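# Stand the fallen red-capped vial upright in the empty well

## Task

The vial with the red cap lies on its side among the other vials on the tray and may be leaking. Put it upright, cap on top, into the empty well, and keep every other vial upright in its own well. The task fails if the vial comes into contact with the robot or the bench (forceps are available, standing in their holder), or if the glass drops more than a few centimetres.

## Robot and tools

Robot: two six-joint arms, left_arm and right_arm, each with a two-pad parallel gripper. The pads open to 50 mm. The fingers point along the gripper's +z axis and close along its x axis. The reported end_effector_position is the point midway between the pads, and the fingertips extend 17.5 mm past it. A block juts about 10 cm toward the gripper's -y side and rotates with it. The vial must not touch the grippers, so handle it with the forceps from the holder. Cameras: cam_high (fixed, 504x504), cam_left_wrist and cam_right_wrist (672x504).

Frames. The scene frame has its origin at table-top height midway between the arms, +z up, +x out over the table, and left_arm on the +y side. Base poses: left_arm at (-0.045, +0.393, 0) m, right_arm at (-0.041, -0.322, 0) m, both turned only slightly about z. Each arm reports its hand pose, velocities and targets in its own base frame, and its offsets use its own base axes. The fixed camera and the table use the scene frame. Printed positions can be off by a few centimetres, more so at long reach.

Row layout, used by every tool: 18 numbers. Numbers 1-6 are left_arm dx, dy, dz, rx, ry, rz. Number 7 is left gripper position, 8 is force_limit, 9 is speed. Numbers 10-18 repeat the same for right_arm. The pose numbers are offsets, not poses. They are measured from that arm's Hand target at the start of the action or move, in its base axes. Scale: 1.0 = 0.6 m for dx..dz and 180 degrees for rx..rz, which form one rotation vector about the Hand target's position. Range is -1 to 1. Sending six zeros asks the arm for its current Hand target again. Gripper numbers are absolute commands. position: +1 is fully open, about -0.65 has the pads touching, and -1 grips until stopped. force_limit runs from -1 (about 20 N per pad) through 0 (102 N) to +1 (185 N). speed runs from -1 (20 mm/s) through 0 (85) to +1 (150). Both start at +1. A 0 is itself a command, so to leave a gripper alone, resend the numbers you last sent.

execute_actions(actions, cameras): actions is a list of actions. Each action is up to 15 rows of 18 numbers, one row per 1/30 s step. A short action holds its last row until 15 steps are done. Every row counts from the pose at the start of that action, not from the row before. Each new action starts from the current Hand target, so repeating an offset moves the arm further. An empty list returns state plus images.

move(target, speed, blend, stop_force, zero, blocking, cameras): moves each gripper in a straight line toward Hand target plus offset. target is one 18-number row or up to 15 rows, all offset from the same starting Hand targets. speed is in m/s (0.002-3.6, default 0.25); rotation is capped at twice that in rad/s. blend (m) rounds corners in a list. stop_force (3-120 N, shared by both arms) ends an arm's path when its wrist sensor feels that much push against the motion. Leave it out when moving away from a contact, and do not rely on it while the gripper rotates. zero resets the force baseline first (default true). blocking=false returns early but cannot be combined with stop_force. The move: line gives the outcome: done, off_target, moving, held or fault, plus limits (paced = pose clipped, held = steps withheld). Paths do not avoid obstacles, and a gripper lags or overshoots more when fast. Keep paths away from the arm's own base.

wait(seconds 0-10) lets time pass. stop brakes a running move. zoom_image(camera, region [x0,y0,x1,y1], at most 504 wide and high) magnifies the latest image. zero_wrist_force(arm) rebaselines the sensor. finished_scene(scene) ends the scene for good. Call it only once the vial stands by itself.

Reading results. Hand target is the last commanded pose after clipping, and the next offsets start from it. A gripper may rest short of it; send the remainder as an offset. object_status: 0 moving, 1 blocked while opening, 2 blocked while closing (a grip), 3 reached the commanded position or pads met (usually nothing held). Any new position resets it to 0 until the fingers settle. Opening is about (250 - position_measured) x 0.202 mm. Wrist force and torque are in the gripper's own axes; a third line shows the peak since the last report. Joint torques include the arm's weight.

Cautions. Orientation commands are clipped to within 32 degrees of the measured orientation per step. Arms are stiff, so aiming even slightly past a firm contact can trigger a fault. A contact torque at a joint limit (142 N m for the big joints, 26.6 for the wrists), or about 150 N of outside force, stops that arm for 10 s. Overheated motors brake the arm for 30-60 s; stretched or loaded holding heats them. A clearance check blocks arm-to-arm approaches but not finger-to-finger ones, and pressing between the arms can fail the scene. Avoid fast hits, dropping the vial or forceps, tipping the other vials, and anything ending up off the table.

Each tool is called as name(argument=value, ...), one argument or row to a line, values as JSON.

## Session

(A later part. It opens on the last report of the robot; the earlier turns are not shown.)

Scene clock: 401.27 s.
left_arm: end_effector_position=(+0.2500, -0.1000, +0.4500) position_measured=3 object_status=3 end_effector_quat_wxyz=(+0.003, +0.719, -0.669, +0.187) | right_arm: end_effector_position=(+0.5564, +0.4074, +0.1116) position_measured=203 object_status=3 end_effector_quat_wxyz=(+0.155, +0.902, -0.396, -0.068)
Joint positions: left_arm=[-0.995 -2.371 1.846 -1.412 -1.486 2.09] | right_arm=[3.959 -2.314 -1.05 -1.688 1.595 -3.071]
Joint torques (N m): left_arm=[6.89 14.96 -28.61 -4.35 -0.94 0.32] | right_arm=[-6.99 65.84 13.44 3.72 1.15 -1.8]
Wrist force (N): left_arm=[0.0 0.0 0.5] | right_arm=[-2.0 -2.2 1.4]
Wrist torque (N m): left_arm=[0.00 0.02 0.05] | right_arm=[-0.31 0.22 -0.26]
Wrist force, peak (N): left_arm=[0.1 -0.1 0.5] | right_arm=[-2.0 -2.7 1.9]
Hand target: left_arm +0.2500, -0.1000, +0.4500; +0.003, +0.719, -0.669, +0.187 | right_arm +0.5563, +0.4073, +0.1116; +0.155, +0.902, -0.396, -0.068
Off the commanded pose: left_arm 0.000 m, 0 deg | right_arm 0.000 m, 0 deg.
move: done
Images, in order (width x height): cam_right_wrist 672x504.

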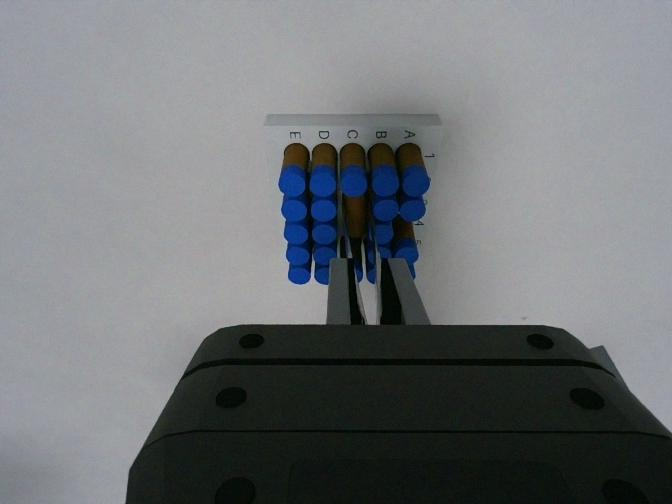

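move(
  target=[
    [0,0,0,0,0,0,1,1,1,0.01008,0.00923,-0.0024,-0.01877,0.02048,0,-0.345,-0.8,-0.8],
    [0,0,0,0,0,0,1,1,1,0.01997,0.0183,-0.006,-0.03753,0.04096,0,-0.345,-0.8,-0.8],
  ],
  speed=0.06,
  blend=[0.003,0],
  cameras=["cam_right_wrist"],
)

zoom_image(
  camera="cam_right_wrist",
  region=[315, 180, 405, 272],
)

Scene clock: 410.07 s.
left_arm: end_effector_position=(+0.2500, -0.1000, +0.4500) position_measured=3 object_status=3 end_effector_quat_wxyz=(+0.003, +0.719, -0.669, +0.187) | right_arm: end_effector_position=(+0.5683, +0.4183, +0.1080) position_measured=203 object_status=3 end_effector_quat_wxyz=(+0.233, +0.885, -0.389, -0.102)
Joint positions: left_arm=[-0.995 -2.371 1.846 -1.412 -1.486 2.09] | right_arm=[3.954 -2.514 -0.703 -2.01 1.604 -3.081]
Joint torques (N m): left_arm=[6.97 16.62 -28.53 -4.35 -0.92 0.16] | right_arm=[-7.97 67.93 13.03 2.43 1.24 -1.54]
Wrist force (N): left_arm=[0.1 0.1 0.2] | right_arm=[-2.0 -1.9 1.8]
Wrist torque (N m): left_arm=[0.03 0.00 0.06] | right_arm=[-0.17 0.20 -0.32]
Wrist force, peak (N): left_arm=[0.2 0.2 0.5] | right_arm=[-2.0 -2.6 2.0]
Hand target: left_arm +0.2500, -0.1000, +0.4500; +0.003, +0.719, -0.669, +0.187 | right_arm +0.5683, +0.4183, +0.1080; +0.233, +0.885, -0.389, -0.102
Off the commanded pose: left_arm 0.000 m, 0 deg | right_arm 0.000 m, 0 deg.
move: done
Images, in order (width x height): cam_right_wrist 672x504.

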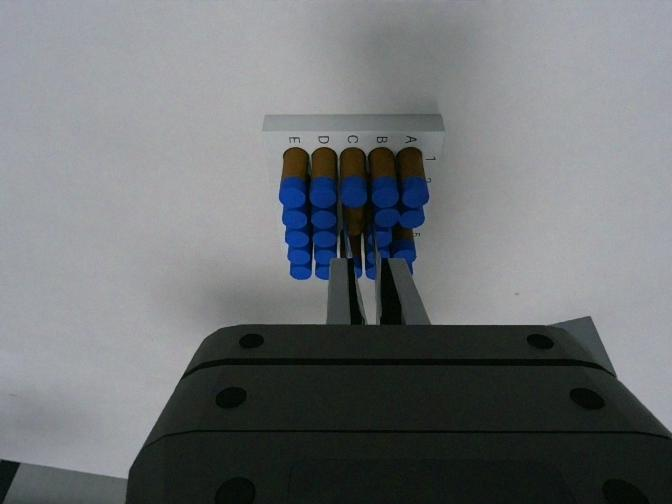

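Scaled by 5.478 from the camera's 672x504 image, which has a finer 960x720 frame.

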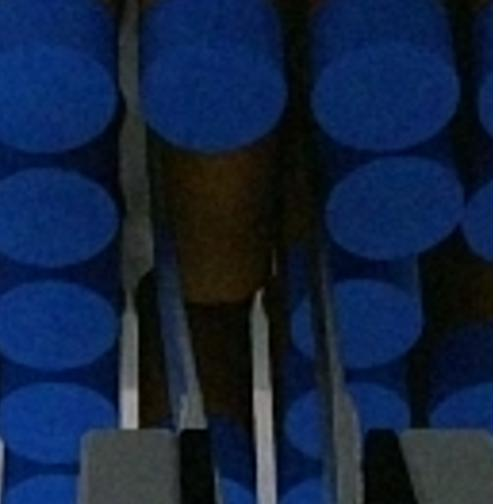

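move(
  target=[
    [0,0,0,0,0,0,1,1,1,0,0,0,0,0,0,-0.345,-0.8,-0.8],
    [0,0,0,0,0,0,1,1,1,0,0,0,0,0,0,-1,-1,-1],
  ],
  speed=0.05,
  cameras=["cam_right_wrist"],
)

zoom_image(
  camera="cam_right_wrist",
  region=[315, 180, 405, 272],
)

Scene clock: 415.20 s.
left_arm: end_effector_position=(+0.2500, -0.1000, +0.4500) position_measured=3 object_status=3 end_effector_quat_wxyz=(+0.003, +0.719, -0.669, +0.187) | right_arm: end_effector_position=(+0.5683, +0.4183, +0.1080) position_measured=211 object_status=2 end_effector_quat_wxyz=(+0.233, +0.885, -0.389, -0.102)
Joint positions: left_arm=[-0.995 -2.371 1.846 -1.412 -1.486 2.09] | right_arm=[3.954 -2.514 -0.703 -2.01 1.604 -3.081]
Joint torques (N m): left_arm=[6.53 17.53 -29.02 -4.36 -0.82 0.09] | right_arm=[0.51 69.93 13.21 2.92 -1.16 3.02]
Wrist force (N): left_arm=[0.0 0.1 0.1] | right_arm=[-1.7 -1.9 1.6]
Wrist torque (N m): left_arm=[0.02 0.02 0.05] | right_arm=[-0.19 0.15 -0.31]
Wrist force, peak (N): left_arm=[0.2 0.3 0.5] | right_arm=[-1.7 -2.1 2.1]
Hand target: left_arm +0.2500, -0.1000, +0.4500; +0.003, +0.719, -0.669, +0.187 | right_arm +0.5683, +0.4183, +0.1080; +0.233, +0.885, -0.389, -0.102
Off the commanded pose: left_arm 0.000 m, 0 deg | right_arm 0.000 m, 0 deg.
move: done
Images, in order (width x height): cam_right_wrist 672x504.

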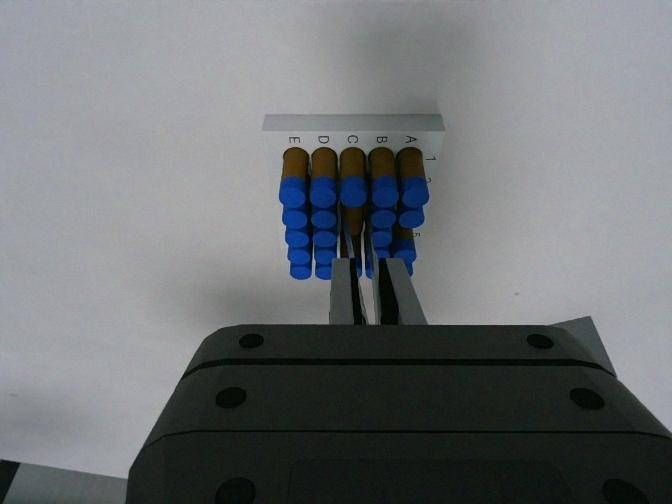

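Scaled by 5.478 from the camera's 672x504 image, which has a finer 960x720 frame.

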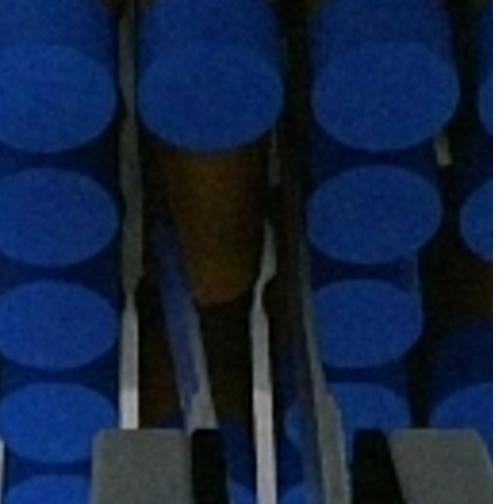

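move(
  target=[0,0,0,0,0,0,1,1,1,0,0,0.1,0,0,0,-1,-1,-1],
  speed=0.06,
  cameras=["cam_right_wrist"],
)

zoom_image(
  camera="cam_right_wrist",
  region=[300, 150, 410, 260],
)

Scene clock: 423.83 s.
left_arm: end_effector_position=(+0.2500, -0.1000, +0.4500) position_measured=3 object_status=3 end_effector_quat_wxyz=(+0.003, +0.719, -0.669, +0.187) | right_arm: end_effector_position=(+0.5683, +0.4184, +0.1680) position_measured=211 object_status=2 end_effector_quat_wxyz=(+0.233, +0.885, -0.389, -0.102)
Joint positions: left_arm=[-0.995 -2.371 1.846 -1.412 -1.486 2.09] | right_arm=[3.954 -2.514 -0.549 -2.163 1.604 -3.081]
Joint torques (N m): left_arm=[6.57 18.48 -28.8 -4.36 -0.9 -0.1] | right_arm=[-0.3 61.93 11.38 3.13 -0.71 2.46]
Wrist force (N): left_arm=[0.1 0.1 0.4] | right_arm=[-2.0 -2.1 2.1]
Wrist torque (N m): left_arm=[0.02 0.00 0.06] | right_arm=[-0.24 0.22 -0.32]
Wrist force, peak (N): left_arm=[0.1 0.2 0.6] | right_arm=[-1.7 -2.8 3.0]
Hand target: left_arm +0.2500, -0.1000, +0.4500; +0.003, +0.719, -0.669, +0.187 | right_arm +0.5683, +0.4183, +0.1680; +0.233, +0.885, -0.389, -0.102
Off the commanded pose: left_arm 0.000 m, 0 deg | right_arm 0.000 m, 0 deg.
move: done
Images, in order (width x height): cam_right_wrist 672x504.

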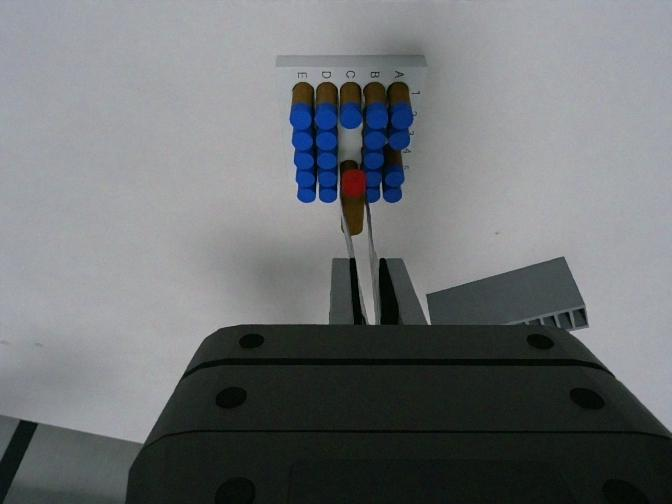

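Scaled by 4.582 from the camera's 672x504 image, which has a finer 960x720 frame.

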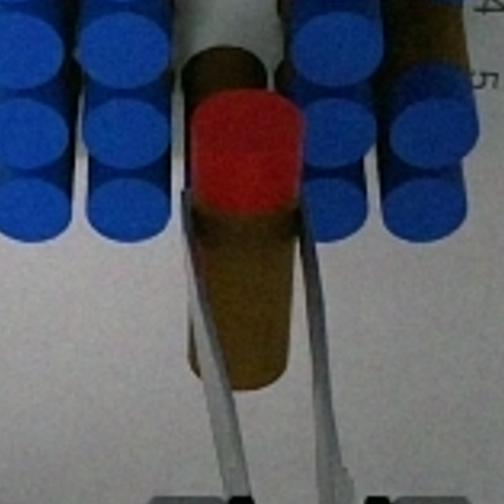

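zoom_image(
  camera="cam_right_wrist",
  region=[330, 160, 380, 240],
)

Scaled by 6.300 from the camera's 672x504 image, which has a finer 960x720 frame.

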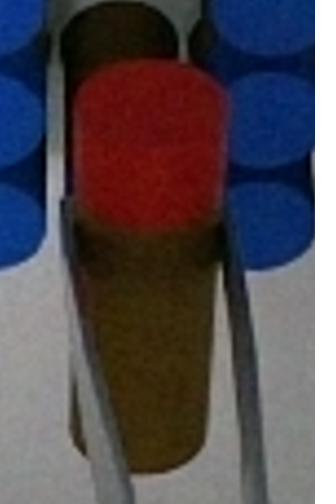

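move(
  target=[
    [0,0,0,0,0,0,1,1,1,0,0,0.05,0,0,0,-1,-1,-1],
    [0,0,0,0,0,0,1,1,1,0.0905,-0.1788,-0.0633,0.5629,-0.0246,0.3761,-1,-1,-1],
  ],
  speed=0.2,
  blend=[0.01,0],
  cameras=["cam_high","cam_right_wrist"],
)

zoom_image(
  camera="cam_right_wrist",
  region=[250, 120, 430, 262],
)

Scene clock: 500.03 s.
left_arm: end_effector_position=(+0.2500, -0.1000, +0.4500) position_measured=3 object_status=3 end_effector_quat_wxyz=(+0.003, +0.719, -0.669, +0.187) | right_arm: end_effector_position=(+0.6171, +0.3221, +0.1371) position_measured=211 object_status=2 end_effector_quat_wxyz=(-0.430, +0.850, +0.237, -0.189)
Joint positions: left_arm=[-0.995 -2.371 1.846 -1.412 -1.486 2.09] | right_arm=[3.52 -2.356 -1.152 -1.628 2.483 -5.089]
Joint torques (N m): left_arm=[6.59 21.02 -29.27 -4.35 -0.83 -0.24] | right_arm=[4.32 64.09 10.34 3.63 0.6 3.25]
Wrist force (N): left_arm=[0.1 0.1 0.4] | right_arm=[-0.2 0.5 -0.1]
Wrist torque (N m): left_arm=[0.02 0.00 0.05] | right_arm=[-0.07 -0.04 0.03]
Wrist force, peak (N): left_arm=[0.1 0.1 0.6] | right_arm=[-2.0 -4.3 4.7]
Hand target: left_arm +0.2500, -0.1000, +0.4500; +0.003, +0.719, -0.669, +0.187 | right_arm +0.6170, +0.3222, +0.1371; -0.430, +0.850, +0.237, -0.189 (not the last commanded pose)
Off the commanded pose: left_arm 0.000 m, 0 deg | right_arm 0.014 m, 13 deg.
move: held (right_arm; a check stopped the path); path passed 1 of 2 targets; limits=held
pose unreachable (right arm): on one or more control steps of this call, first in action 0 (counted from 0), this arm could not follow its commanded pose, so it was not sent that pose on those steps. It may still have moved: this result reports where it is.
cause: moving toward the commanded pose would bring two parts of the arm too close to each other (its gripper and another part of the arm, with joints 4 (wrist 1) to 6 (wrist 3) between them, 4 mm apart when it was first held).
Images, in order (width x height): cam_high 504x504, cam_right_wrist 672x504.

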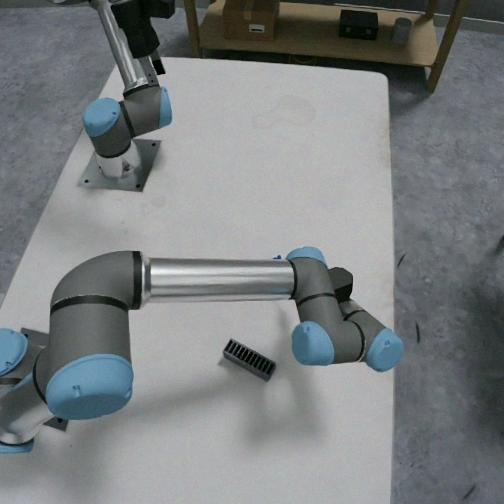

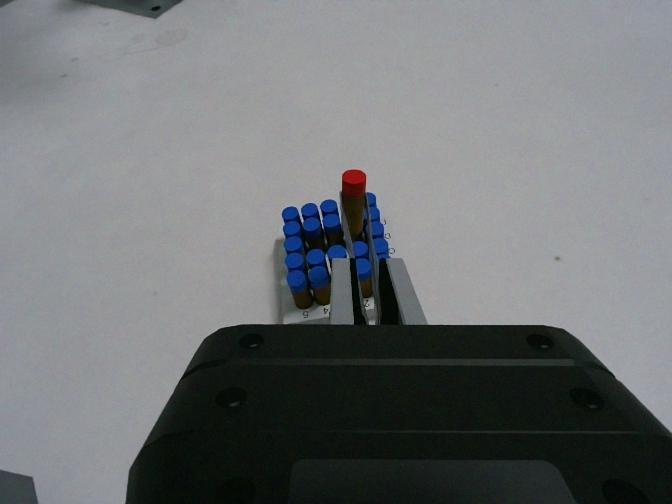

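Scaled by 2.800 from the camera's 672x504 image, which has a finer 960x720 frame.

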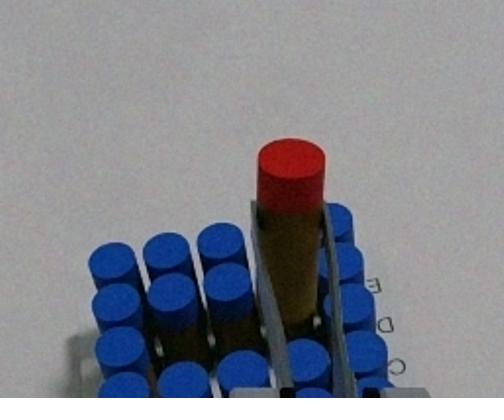

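move(
  target=[0,0,0,0,0,0,1,1,1,-0.0203,-0.0417,-0.0118,0.05735,-0.00861,-0.03713,-1,-1,-1],
  speed=0.1,
  cameras=["cam_high","cam_right_wrist"],
)

Scene clock: 664.53 s.
left_arm: end_effector_position=(+0.2500, -0.1000, +0.4500) position_measured=3 object_status=3 end_effector_quat_wxyz=(+0.003, +0.719, -0.669, +0.187) | right_arm: end_effector_position=(+0.6149, +0.3178, +0.1360) position_measured=211 object_status=2 end_effector_quat_wxyz=(-0.445, +0.846, +0.233, -0.180)
Joint positions: left_arm=[-0.995 -2.371 1.846 -1.412 -1.486 2.09] | right_arm=[3.509 -2.342 -1.196 -1.588 2.511 -5.094]
Joint torques (N m): left_arm=[6.15 21.07 -28.82 -4.31 -0.77 -0.25] | right_arm=[4.93 53.79 34.18 0.99 0.52 -1.31]
Wrist force (N): left_arm=[0.1 0.2 0.4] | right_arm=[0.3 0.4 0.0]
Wrist torque (N m): left_arm=[0.04 0.00 0.05] | right_arm=[-0.02 -0.12 0.13]
Wrist force, peak (N): left_arm=[0.2 0.1 0.5] | right_arm=[-1.8 3.5 -1.3]
Hand target: left_arm +0.2500, -0.1000, +0.4500; +0.003, +0.719, -0.669, +0.187 | right_arm +0.6149, +0.3179, +0.1359; -0.445, +0.846, +0.233, -0.180 (not the last commanded pose)
Off the commanded pose: left_arm 0.000 m, 0 deg | right_arm 0.024 m, 10 deg.
move: held (right_arm; a check stopped the path); limits=held
pose unreachable (right arm): on one or more control steps of this call, first in action 0 (counted from 0), this arm could not follow its commanded pose, so it was not sent that pose on those steps. It may still have moved: this result reports where it is.
cause: moving toward the commanded pose would bring two parts of the arm too close to each other (its gripper and another part of the arm, with joints 4 (wrist 1) to 6 (wrist 3) between them, 2 mm apart when it was first held).
Images, in order (width x height): cam_high 504x504, cam_right_wrist 672x504.

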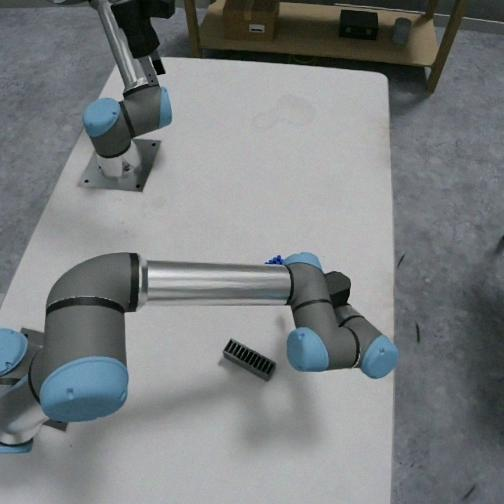

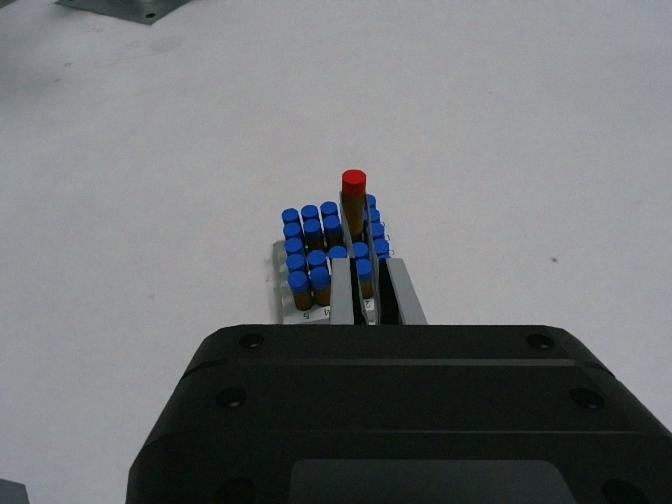

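move(
  target=[
    [0,0,0,0,0,0,1,1,1,-0.0197,-0.0295,0,0.01525,-0.02703,-0.02958,-1,-1,-1],
    [0,0,0,0,0,0,1,1,1,-0.0168,-0.0345,-0.0098,0.04762,-0.00748,-0.03142,-1,-1,-1],
  ],
  speed=0.1,
  cameras=["cam_high","cam_right_wrist"],
)

Scene clock: 707.73 s.
left_arm: end_effector_position=(+0.2500, -0.1000, +0.4500) position_measured=3 object_status=3 end_effector_quat_wxyz=(+0.003, +0.719, -0.669, +0.187) | right_arm: end_effector_position=(+0.6036, +0.2993, +0.1342) position_measured=211 object_status=2 end_effector_quat_wxyz=(-0.477, +0.844, +0.214, -0.121)
Joint positions: left_arm=[-0.995 -2.371 1.846 -1.412 -1.486 2.09] | right_arm=[3.474 -2.257 -1.413 -1.306 2.579 -5.022]
Joint torques (N m): left_arm=[5.82 21.54 -29.56 -4.36 -0.74 -0.27] | right_arm=[1.98 58.82 26.33 4.2 0.67 3.2]
Wrist force (N): left_arm=[0.2 0.1 0.4] | right_arm=[-0.2 0.1 0.5]
Wrist torque (N m): left_arm=[0.01 -0.02 0.06] | right_arm=[-0.10 -0.09 0.09]
Wrist force, peak (N): left_arm=[0.0 0.1 0.6] | right_arm=[-0.7 3.6 0.9]
Hand target: left_arm +0.2500, -0.1000, +0.4500; +0.003, +0.719, -0.669, +0.187 | right_arm +0.6036, +0.2993, +0.1342; -0.477, +0.844, +0.214, -0.121 (not the last commanded pose)
Off the commanded pose: left_arm 0.000 m, 0 deg | right_arm 0.005 m, 5 deg.
move: held (right_arm; a check stopped the path); path passed 1 of 2 targets; limits=held
pose unreachable (right arm): on one or more control steps of this call, first in action 0 (counted from 0), this arm could not follow its commanded pose, so it was not sent that pose on those steps. It may still have moved: this result reports where it is.
cause: moving toward the commanded pose would bring two parts of the arm too close to each other (its gripper and another part of the arm, with joints 4 (wrist 1) to 6 (wrist 3) between them, 3 mm apart when it was first held).
Images, in order (width x height): cam_high 504x504, cam_right_wrist 672x504.

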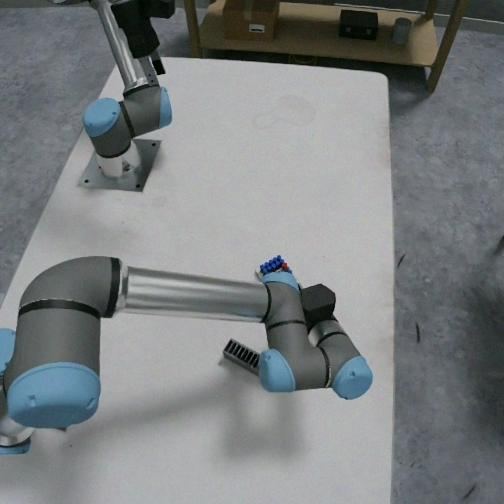

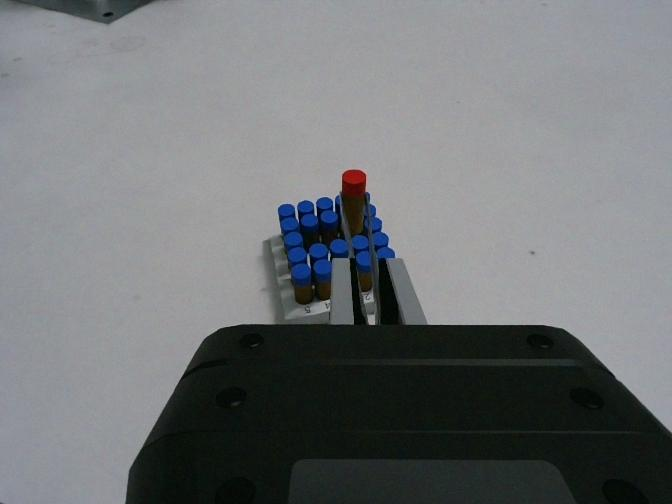

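move(
  target=[
    [0,0,0,0,0,0,1,1,1,-0.0068,-0.004,0,0,0,-0.01667,-1,-1,-1],
    [0,0,0,0,0,0,1,1,1,-0.0055,-0.0067,0,0.01764,0.00895,-0.01641,-1,-1,-1],
  ],
  speed=0.1,
  cameras=["cam_high","cam_right_wrist"],
)

zoom_image(
  camera="cam_right_wrist",
  region=[250, 150, 430, 292],
)

Scene clock: 743.20 s.
left_arm: end_effector_position=(+0.2500, -0.1000, +0.4500) position_measured=3 object_status=3 end_effector_quat_wxyz=(+0.003, +0.719, -0.669, +0.187) | right_arm: end_effector_position=(+0.6004, +0.2952, +0.1342) position_measured=211 object_status=2 end_effector_quat_wxyz=(-0.506, +0.834, +0.189, -0.114) end_effector_velocity=(+0.000, +0.001, +0.001) end_effector_angular_velocity=(-0.001, -0.004, +0.000)
Joint positions: left_arm=[-0.995 -2.371 1.846 -1.412 -1.486 2.09] | right_arm=[3.457 -2.251 -1.472 -1.232 2.647 -4.987]
Joint velocities: left_arm=[within noise] | right_arm=[0.002 0.002 0 0.005 -0.001 0.004]
Joint torques (N m): left_arm=[5.56 21.41 -29.12 -4.3 -0.77 -0.42] | right_arm=[5.99 58.61 23.11 4.14 0.94 3.14]
Wrist force (N): left_arm=[0.0 -0.1 0.3] | right_arm=[0.2 0.7 0.4]
Wrist torque (N m): left_arm=[-0.01 0.02 0.05] | right_arm=[0.04 -0.14 0.02]
Wrist force, peak (N): left_arm=[0.3 0.0 0.6] | right_arm=[0.4 1.0 0.4]
Hand target: left_arm +0.2500, -0.1000, +0.4500; +0.003, +0.719, -0.669, +0.187 | right_arm +0.6003, +0.2953, +0.1342; -0.506, +0.834, +0.189, -0.114
Off the commanded pose: left_arm 0.000 m, 0 deg | right_arm 0.000 m, 0 deg.
move: done
Images, in order (width x height): cam_high 504x504, cam_right_wrist 672x504.

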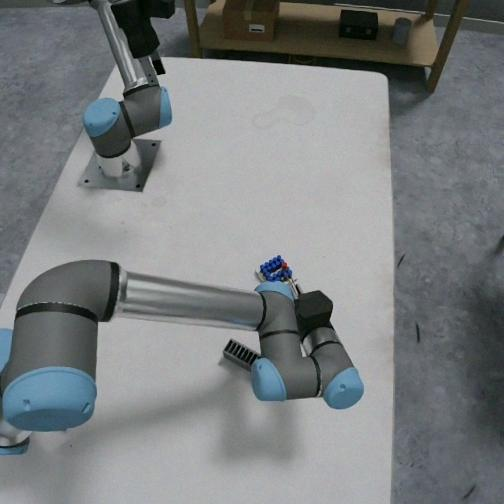

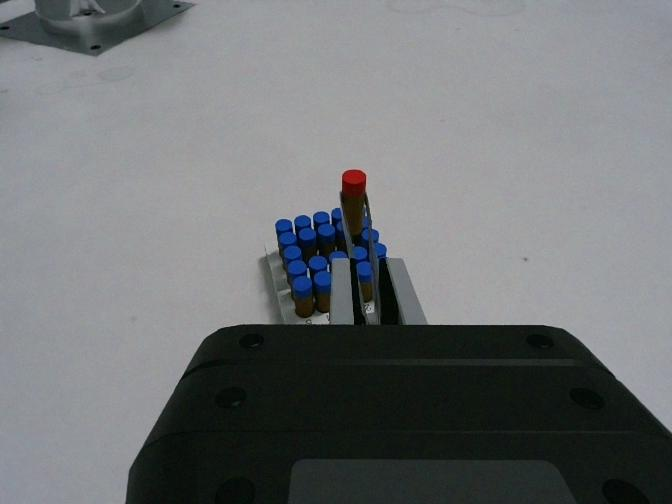

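Scaled by 2.800 from the camera's 672x504 image, which has a finer 960x720 frame.

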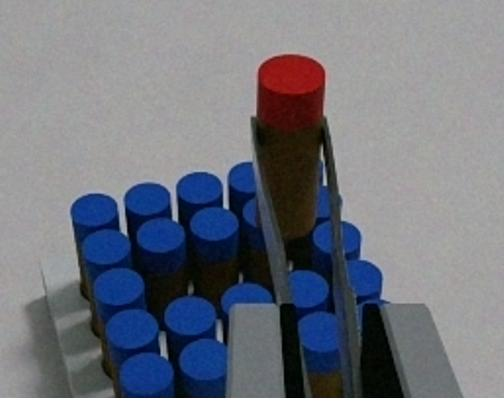

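zoom_image(
  camera="cam_right_wrist",
  region=[325, 160, 395, 250],
)

zoom_image(
  camera="cam_right_wrist",
  region=[262, 200, 402, 325],
)

Scaled by 5.600 from the camera's 672x504 image, which has a finer 960x720 frame.

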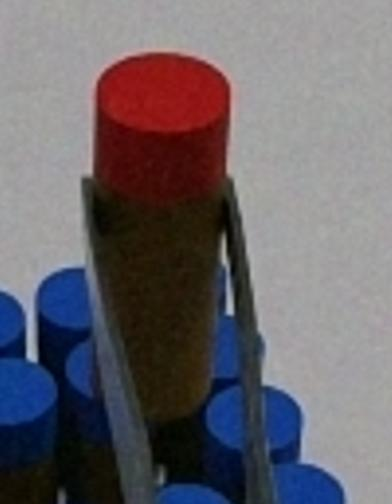

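Scaled by 3.600 from the camera's 672x504 image, which has a finer 960x720 frame.

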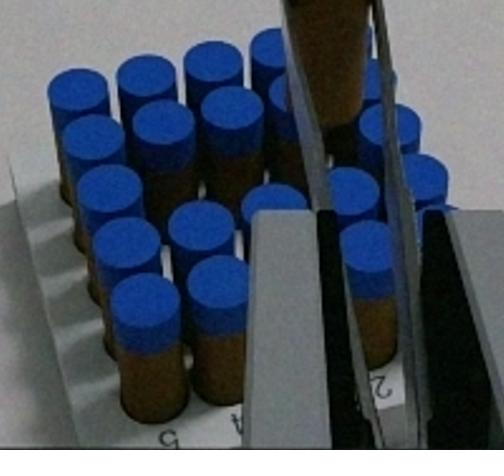

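move(
  target=[0,0,0,0,0,0,1,1,1,0,0,-0.075,0,0,0,-1,-1,-1],
  speed=0.1,
  cameras=["cam_right_wrist"],
)

zoom_image(
  camera="cam_right_wrist",
  region=[270, 160, 410, 325],
)

Scene clock: 761.40 s.
left_arm: end_effector_position=(+0.2500, -0.1000, +0.4500) position_measured=3 object_status=3 end_effector_quat_wxyz=(+0.003, +0.719, -0.669, +0.187) | right_arm: end_effector_position=(+0.6002, +0.2953, +0.0891) position_measured=211 object_status=2 end_effector_quat_wxyz=(-0.506, +0.834, +0.188, -0.114)
Joint positions: left_arm=[-0.995 -2.371 1.846 -1.412 -1.486 2.09] | right_arm=[3.457 -2.313 -1.497 -1.145 2.647 -4.987]
Joint torques (N m): left_arm=[5.76 21.48 -29.6 -4.39 -0.73 -0.55] | right_arm=[2.9 60.71 32.05 1.64 1.51 3.33]
Wrist force (N): left_arm=[0.0 0.1 0.4] | right_arm=[-0.1 0.1 0.2]
Wrist torque (N m): left_arm=[0.02 0.01 0.05] | right_arm=[-0.04 -0.06 0.02]
Wrist force, peak (N): left_arm=[0.1 0.2 0.5] | right_arm=[0.2 2.0 1.1]
Hand target: left_arm +0.2500, -0.1000, +0.4500; +0.003, +0.719, -0.669, +0.187 | right_arm +0.6003, +0.2953, +0.0892; -0.506, +0.834, +0.189, -0.114
Off the commanded pose: left_arm 0.000 m, 0 deg | right_arm 0.000 m, 0 deg.
move: done
Images, in order (width x height): cam_right_wrist 672x504.

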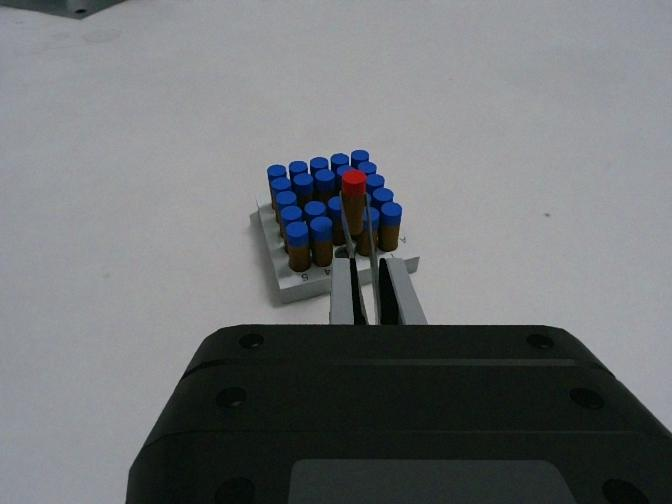

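Scaled by 3.055 from the camera's 672x504 image, which has a finer 960x720 frame.

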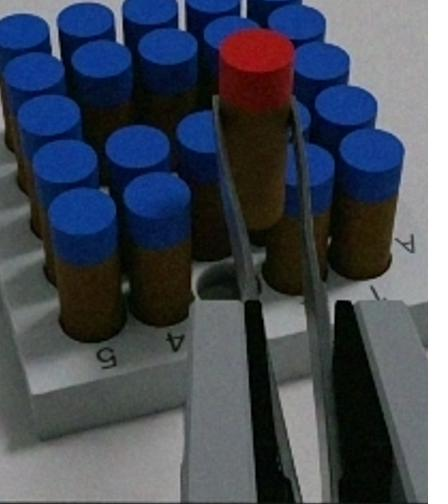

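zoom_image(
  camera="cam_right_wrist",
  region=[280, 185, 350, 285],
)

zoom_image(
  camera="cam_right_wrist",
  region=[340, 160, 410, 260],
)

Scaled by 5.040 from the camera's 672x504 image, which has a finer 960x720 frame.

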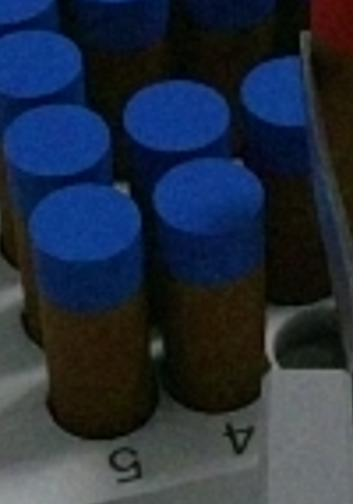

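Scaled by 5.040 from the camera's 672x504 image, which has a finer 960x720 frame.

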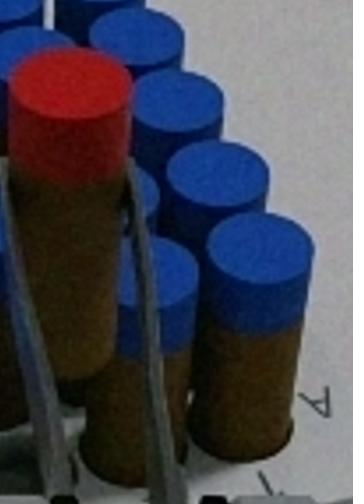

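move(
  target=[0,0,0,0,0,0,1,1,1,-0.0113,0.0092,0,0,0,0,-1,-1,-1],
  speed=0.05,
  cameras=["cam_right_wrist"],
)

zoom_image(
  camera="cam_right_wrist",
  region=[280, 185, 350, 285],
)

zoom_image(
  camera="cam_right_wrist",
  region=[340, 160, 410, 260],
)

Scene clock: 821.57 s.
left_arm: end_effector_position=(+0.2500, -0.1000, +0.4500) position_measured=3 object_status=3 end_effector_quat_wxyz=(+0.003, +0.719, -0.669, +0.187) | right_arm: end_effector_position=(+0.5934, +0.3009, +0.0892) position_measured=211 object_status=2 end_effector_quat_wxyz=(-0.506, +0.834, +0.188, -0.114) end_effector_velocity=(+0.000, +0.000, +0.001) end_effector_angular_velocity=(-0.001, +0.003, +0.001)
Joint positions: left_arm=[-0.995 -2.371 1.846 -1.412 -1.486 2.09] | right_arm=[3.468 -2.303 -1.522 -1.11 2.649 -4.965]
Joint velocities: left_arm=[within noise] | right_arm=[0 0.001 0.001 -0.006 0 -0.001]
Joint torques (N m): left_arm=[5.75 20.83 -28.85 -4.38 -0.68 -0.58] | right_arm=[-4.4 47.68 29.71 1.5 3.46 -0.53]
Wrist force (N): left_arm=[0.2 -0.1 0.3] | right_arm=[0.3 0.3 0.2]
Wrist torque (N m): left_arm=[-0.01 -0.02 0.06] | right_arm=[-0.05 -0.10 0.03]
Wrist force, peak (N): left_arm=[0.1 0.1 0.6] | right_arm=[0.1 0.4 0.6]
Hand target: left_arm +0.2500, -0.1000, +0.4500; +0.003, +0.719, -0.669, +0.187 | right_arm +0.5935, +0.3008, +0.0892; -0.506, +0.834, +0.189, -0.114
Off the commanded pose: left_arm 0.000 m, 0 deg | right_arm 0.000 m, 0 deg.
move: done
Images, in order (width x height): cam_right_wrist 672x504.

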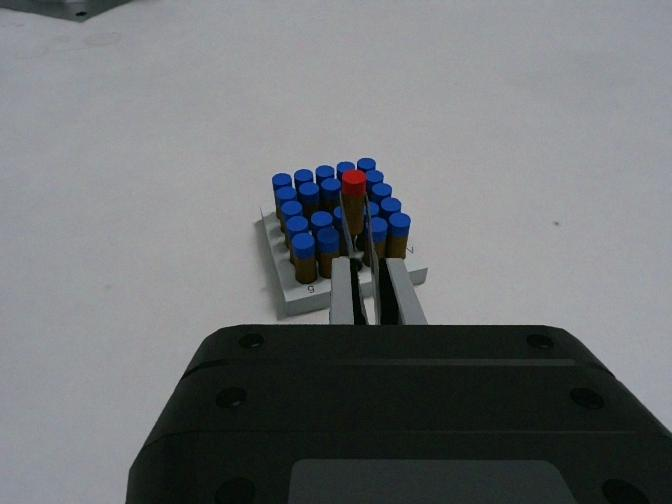

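Scaled by 5.040 from the camera's 672x504 image, which has a finer 960x720 frame.

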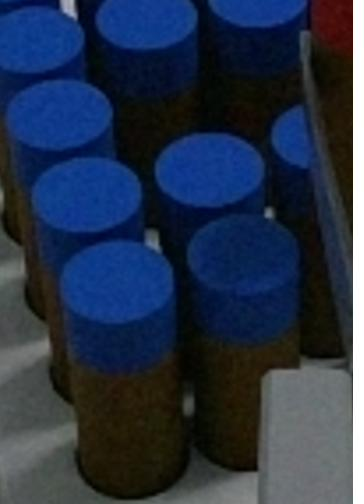

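Scaled by 5.040 from the camera's 672x504 image, which has a finer 960x720 frame.

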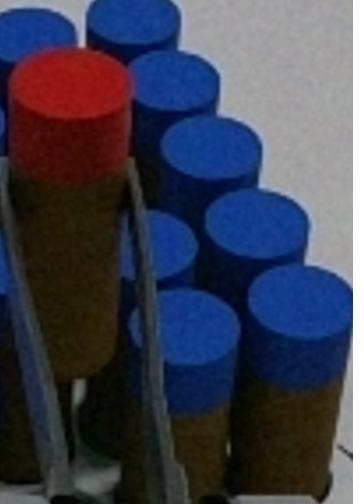

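move(
  target=[0,0,0,0,0,0,1,1,1,0.0002,-0.0006,-0.0367,0,0,0,-1,-1,-1],
  speed=0.04,
  stop_force=4,
  cameras=["cam_right_wrist"],
)

zoom_image(
  camera="cam_right_wrist",
  region=[275, 150, 425, 275],
)

zoom_image(
  camera="cam_right_wrist",
  region=[320, 160, 390, 250],
)

Scene clock: 845.07 s.
left_arm: end_effector_position=(+0.2500, -0.1000, +0.4500) position_measured=3 object_status=3 end_effector_quat_wxyz=(+0.003, +0.719, -0.669, +0.187) | right_arm: end_effector_position=(+0.5936, +0.3004, +0.0672) position_measured=211 object_status=2 end_effector_quat_wxyz=(-0.506, +0.834, +0.189, -0.114)
Joint positions: left_arm=[-0.995 -2.371 1.846 -1.412 -1.486 2.09] | right_arm=[3.467 -2.337 -1.529 -1.071 2.649 -4.966]
Joint torques (N m): left_arm=[5.87 21.61 -28.78 -4.44 -0.61 -0.61] | right_arm=[-5.56 60.27 30.5 1.59 2.34 3.17]
Wrist force (N): left_arm=[0.2 0.0 0.4] | right_arm=[0.2 0.3 0.0]
Wrist torque (N m): left_arm=[0.01 -0.01 0.05] | right_arm=[-0.05 -0.09 0.12]
Wrist force, peak (N): left_arm=[0.2 0.1 0.5] | right_arm=[0.2 1.0 0.4]
Hand target: left_arm +0.2500, -0.1000, +0.4500; +0.003, +0.719, -0.669, +0.187 | right_arm +0.5936, +0.3004, +0.0672; -0.506, +0.834, +0.189, -0.114
Off the commanded pose: left_arm 0.000 m, 0 deg | right_arm 0.000 m, 0 deg.
move: done
Images, in order (width x height): cam_right_wrist 672x504.

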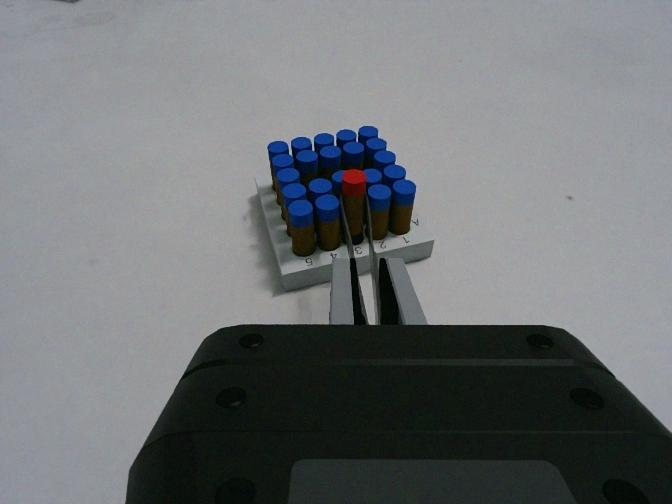

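Scaled by 3.360 from the camera's 672x504 image, which has a finer 960x720 frame.

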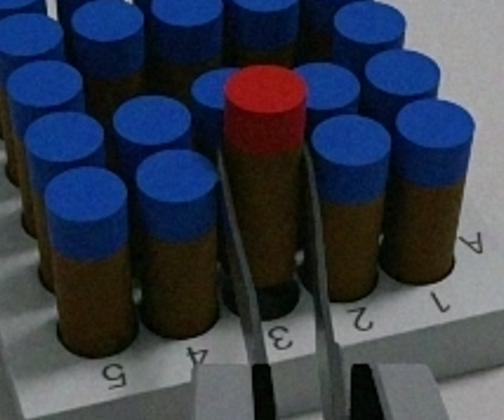

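Scaled by 5.600 from the camera's 672x504 image, which has a finer 960x720 frame.

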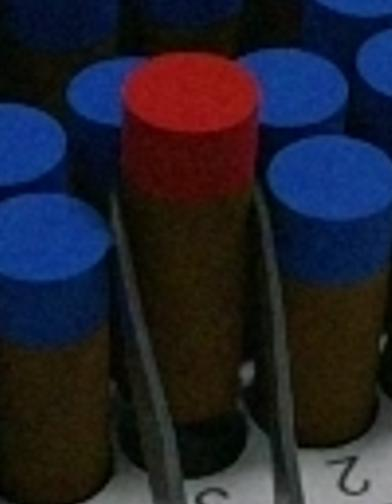

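move(
  target=[0,0,0,0,0,0,1,1,1,0,0,-0.0258,0,0,0,-1,-1,-1],
  speed=0.012,
  stop_force=3,
  cameras=["cam_right_wrist"],
)

zoom_image(
  camera="cam_right_wrist",
  region=[275, 130, 425, 255],
)

zoom_image(
  camera="cam_right_wrist",
  region=[320, 160, 390, 250],
)

Scene clock: 868.87 s.
left_arm: end_effector_position=(+0.2500, -0.1000, +0.4500) position_measured=3 object_status=3 end_effector_quat_wxyz=(+0.003, +0.719, -0.669, +0.187) | right_arm: end_effector_position=(+0.5936, +0.3004, +0.0517) position_measured=211 object_status=2 end_effector_quat_wxyz=(-0.506, +0.834, +0.189, -0.114)
Joint positions: left_arm=[-0.995 -2.371 1.846 -1.412 -1.486 2.09] | right_arm=[3.467 -2.362 -1.532 -1.043 2.649 -4.966]
Joint torques (N m): left_arm=[5.58 21.61 -29.62 -4.29 -0.64 -0.66] | right_arm=[-0.66 58.86 11.57 1.42 3.52 -0.53]
Wrist force (N): left_arm=[0.0 0.0 0.3] | right_arm=[0.1 -0.3 -0.6]
Wrist torque (N m): left_arm=[0.00 0.02 0.05] | right_arm=[0.01 -0.13 0.11]
Wrist force, peak (N): left_arm=[0.2 0.2 0.6] | right_arm=[0.1 -0.9 -0.8]
Hand target: left_arm +0.2500, -0.1000, +0.4500; +0.003, +0.719, -0.669, +0.187 | right_arm +0.5936, +0.3004, +0.0517; -0.506, +0.834, +0.189, -0.114
Off the commanded pose: left_arm 0.000 m, 0 deg | right_arm 0.000 m, 0 deg.
move: done
Images, in order (width x height): cam_right_wrist 672x504.

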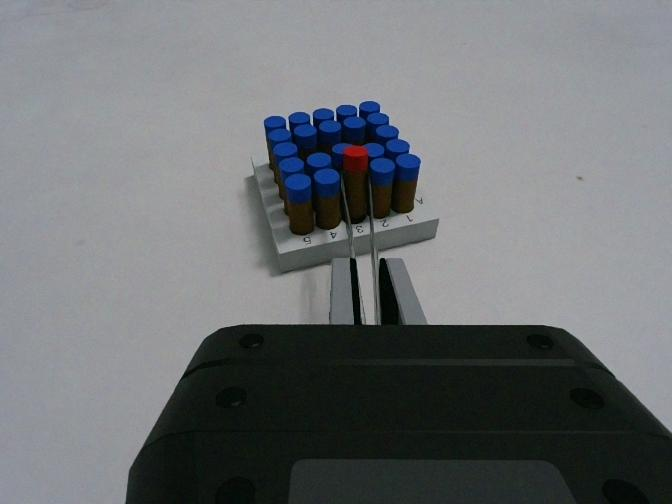

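Scaled by 3.360 from the camera's 672x504 image, which has a finer 960x720 frame.

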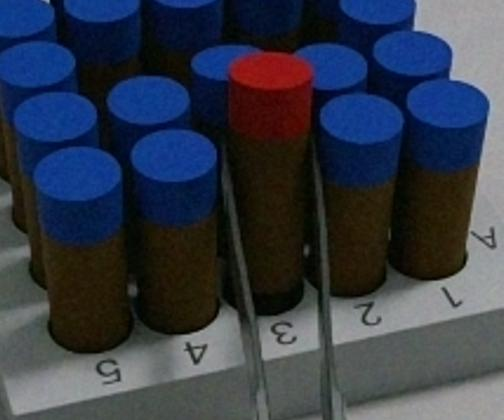

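Scaled by 5.600 from the camera's 672x504 image, which has a finer 960x720 frame.

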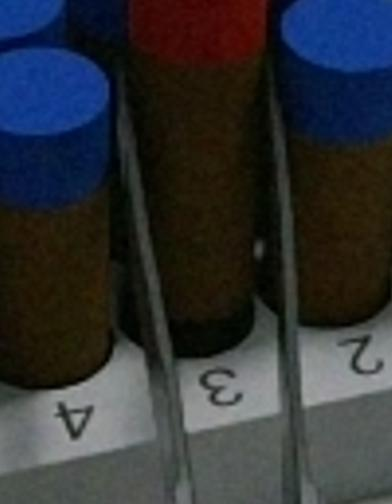

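zoom_image(
  camera="cam_right_wrist",
  region=[310, 130, 400, 200],
)

zoom_image(
  camera="cam_right_wrist",
  region=[310, 180, 400, 260],
)

Scaled by 5.600 from the camera's 672x504 image, which has a finer 960x720 frame.

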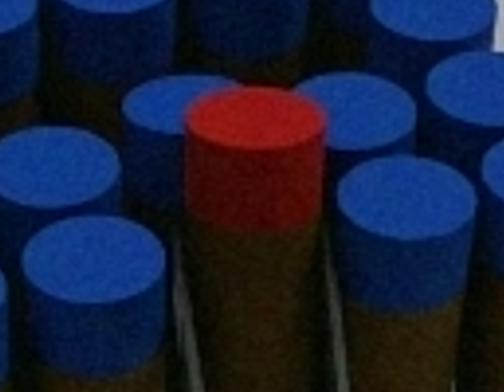

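Scaled by 5.600 from the camera's 672x504 image, which has a finer 960x720 frame.

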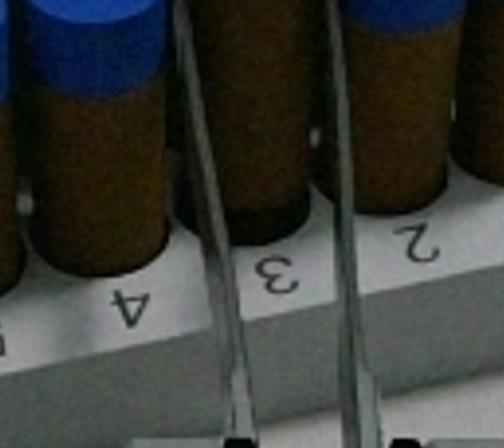

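move(
  target=[0,0,0,0,0,0,1,1,1,0.00244,-0.00511,0,0,0,0,-1,-1,-1],
  speed=0.01,
  stop_force=5,
  cameras=["cam_right_wrist"],
)

zoom_image(
  camera="cam_right_wrist",
  region=[310, 130, 400, 230],
)

Scene clock: 934.77 s.
left_arm: end_effector_position=(+0.2500, -0.1000, +0.4500) position_measured=3 object_status=3 end_effector_quat_wxyz=(+0.003, +0.719, -0.669, +0.187) | right_arm: end_effector_position=(+0.5951, +0.2974, +0.0517) position_measured=211 object_status=2 end_effector_quat_wxyz=(-0.506, +0.834, +0.189, -0.114)
Joint positions: left_arm=[-0.995 -2.371 1.846 -1.412 -1.486 2.09] | right_arm=[3.462 -2.363 -1.527 -1.055 2.648 -4.976]
Joint torques (N m): left_arm=[5.31 21.19 -29.42 -4.43 -0.66 -0.88] | right_arm=[1.21 46.15 19.36 4.31 1.33 2.99]
Wrist force (N): left_arm=[0.1 -0.1 0.2] | right_arm=[-0.1 -0.6 0.1]
Wrist torque (N m): left_arm=[-0.01 0.00 0.05] | right_arm=[-0.03 -0.09 0.11]
Wrist force, peak (N): left_arm=[0.2 0.1 0.5] | right_arm=[-0.1 -1.0 -0.7]
Hand target: left_arm +0.2500, -0.1000, +0.4500; +0.003, +0.719, -0.669, +0.187 | right_arm +0.5951, +0.2974, +0.0517; -0.506, +0.834, +0.189, -0.114
Off the commanded pose: left_arm 0.000 m, 0 deg | right_arm 0.000 m, 0 deg.
move: done
Images, in order (width x height): cam_right_wrist 672x504.

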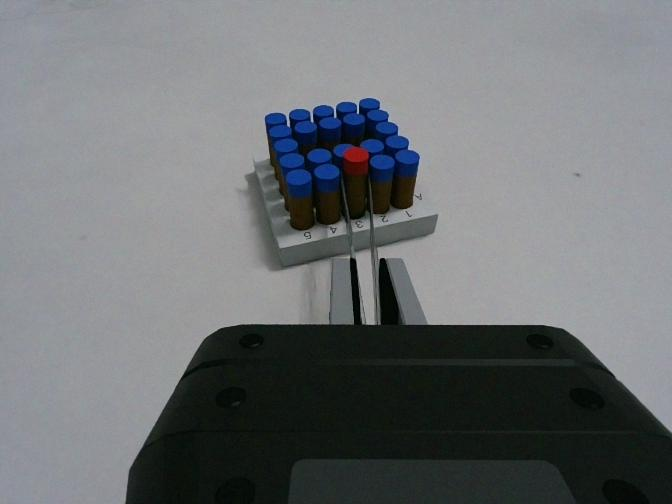

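Scaled by 5.040 from the camera's 672x504 image, which has a finer 960x720 frame.

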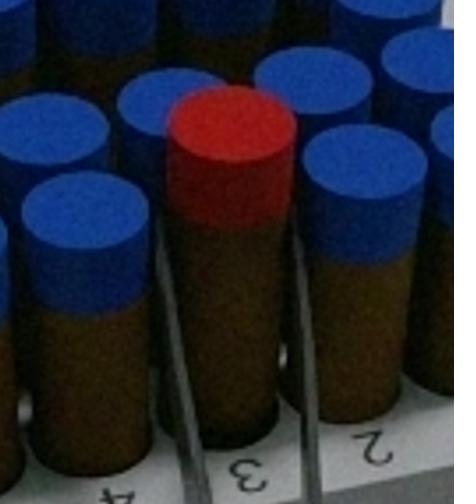

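zoom_image(
  camera="cam_right_wrist",
  region=[330, 185, 380, 235],
)

Scaled by 10.080 from the camera's 672x504 image, which has a finer 960x720 frame.

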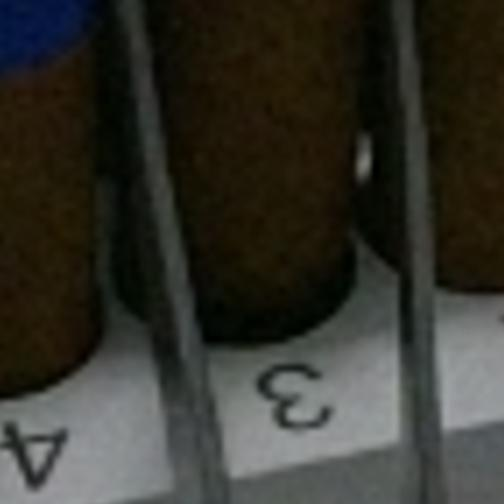

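move(
  target=[
    [0,0,0,0,0,0,1,1,1,0,0,0.0037,0,0,0,-1,-1,-1],
    [0,0,0,0,0,0,1,1,1,0.0006,-0.0034,0.0037,0,0,0,-1,-1,-1],
  ],
  speed=0.01,
  cameras=["cam_right_wrist"],
)

zoom_image(
  camera="cam_right_wrist",
  region=[310, 130, 400, 230],
)

zoom_image(
  camera="cam_right_wrist",
  region=[330, 185, 380, 235],
)

Scene clock: 954.77 s.
left_arm: end_effector_position=(+0.2500, -0.1000, +0.4500) position_measured=3 object_status=3 end_effector_quat_wxyz=(+0.003, +0.719, -0.669, +0.187) | right_arm: end_effector_position=(+0.5954, +0.2953, +0.0539) position_measured=211 object_status=2 end_effector_quat_wxyz=(-0.506, +0.834, +0.189, -0.114)
Joint positions: left_arm=[-0.995 -2.371 1.846 -1.412 -1.486 2.09] | right_arm=[3.459 -2.359 -1.526 -1.066 2.647 -4.983]
Joint torques (N m): left_arm=[4.46 21.28 -29.65 -4.39 -0.61 -1.09] | right_arm=[-1.95 58.46 29.34 3.71 1.02 -0.11]
Wrist force (N): left_arm=[0.1 0.3 0.2] | right_arm=[0.0 0.4 0.1]
Wrist torque (N m): left_arm=[0.05 -0.01 0.05] | right_arm=[-0.03 -0.06 0.11]
Wrist force, peak (N): left_arm=[0.2 0.2 0.6] | right_arm=[-0.1 -0.7 0.0]
Hand target: left_arm +0.2500, -0.1000, +0.4500; +0.003, +0.719, -0.669, +0.187 | right_arm +0.5954, +0.2953, +0.0539; -0.506, +0.834, +0.189, -0.114
Off the commanded pose: left_arm 0.000 m, 0 deg | right_arm 0.000 m, 0 deg.
move: done
Images, in order (width x height): cam_right_wrist 672x504.

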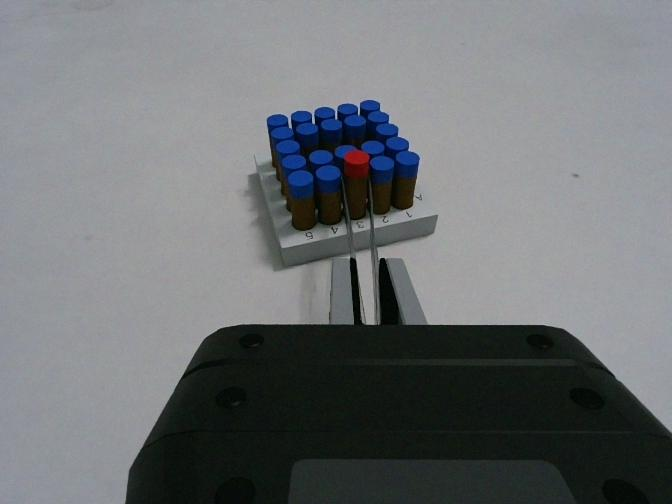

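Scaled by 5.040 from the camera's 672x504 image, which has a finer 960x720 frame.

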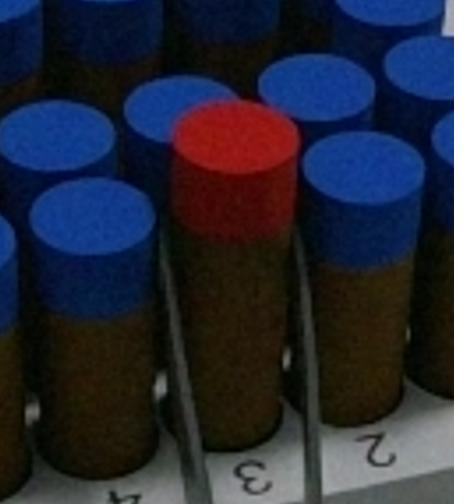

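Scaled by 10.080 from the camera's 672x504 image, which has a finer 960x720 frame.

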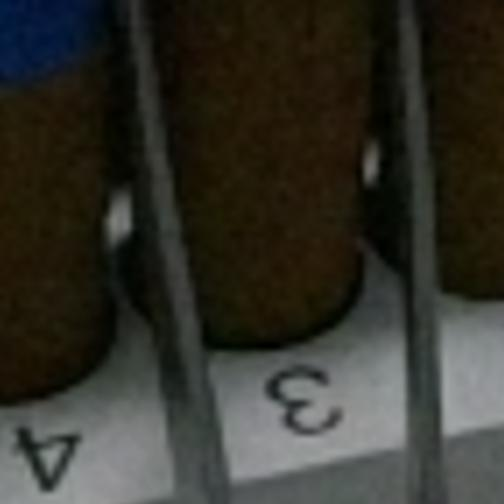

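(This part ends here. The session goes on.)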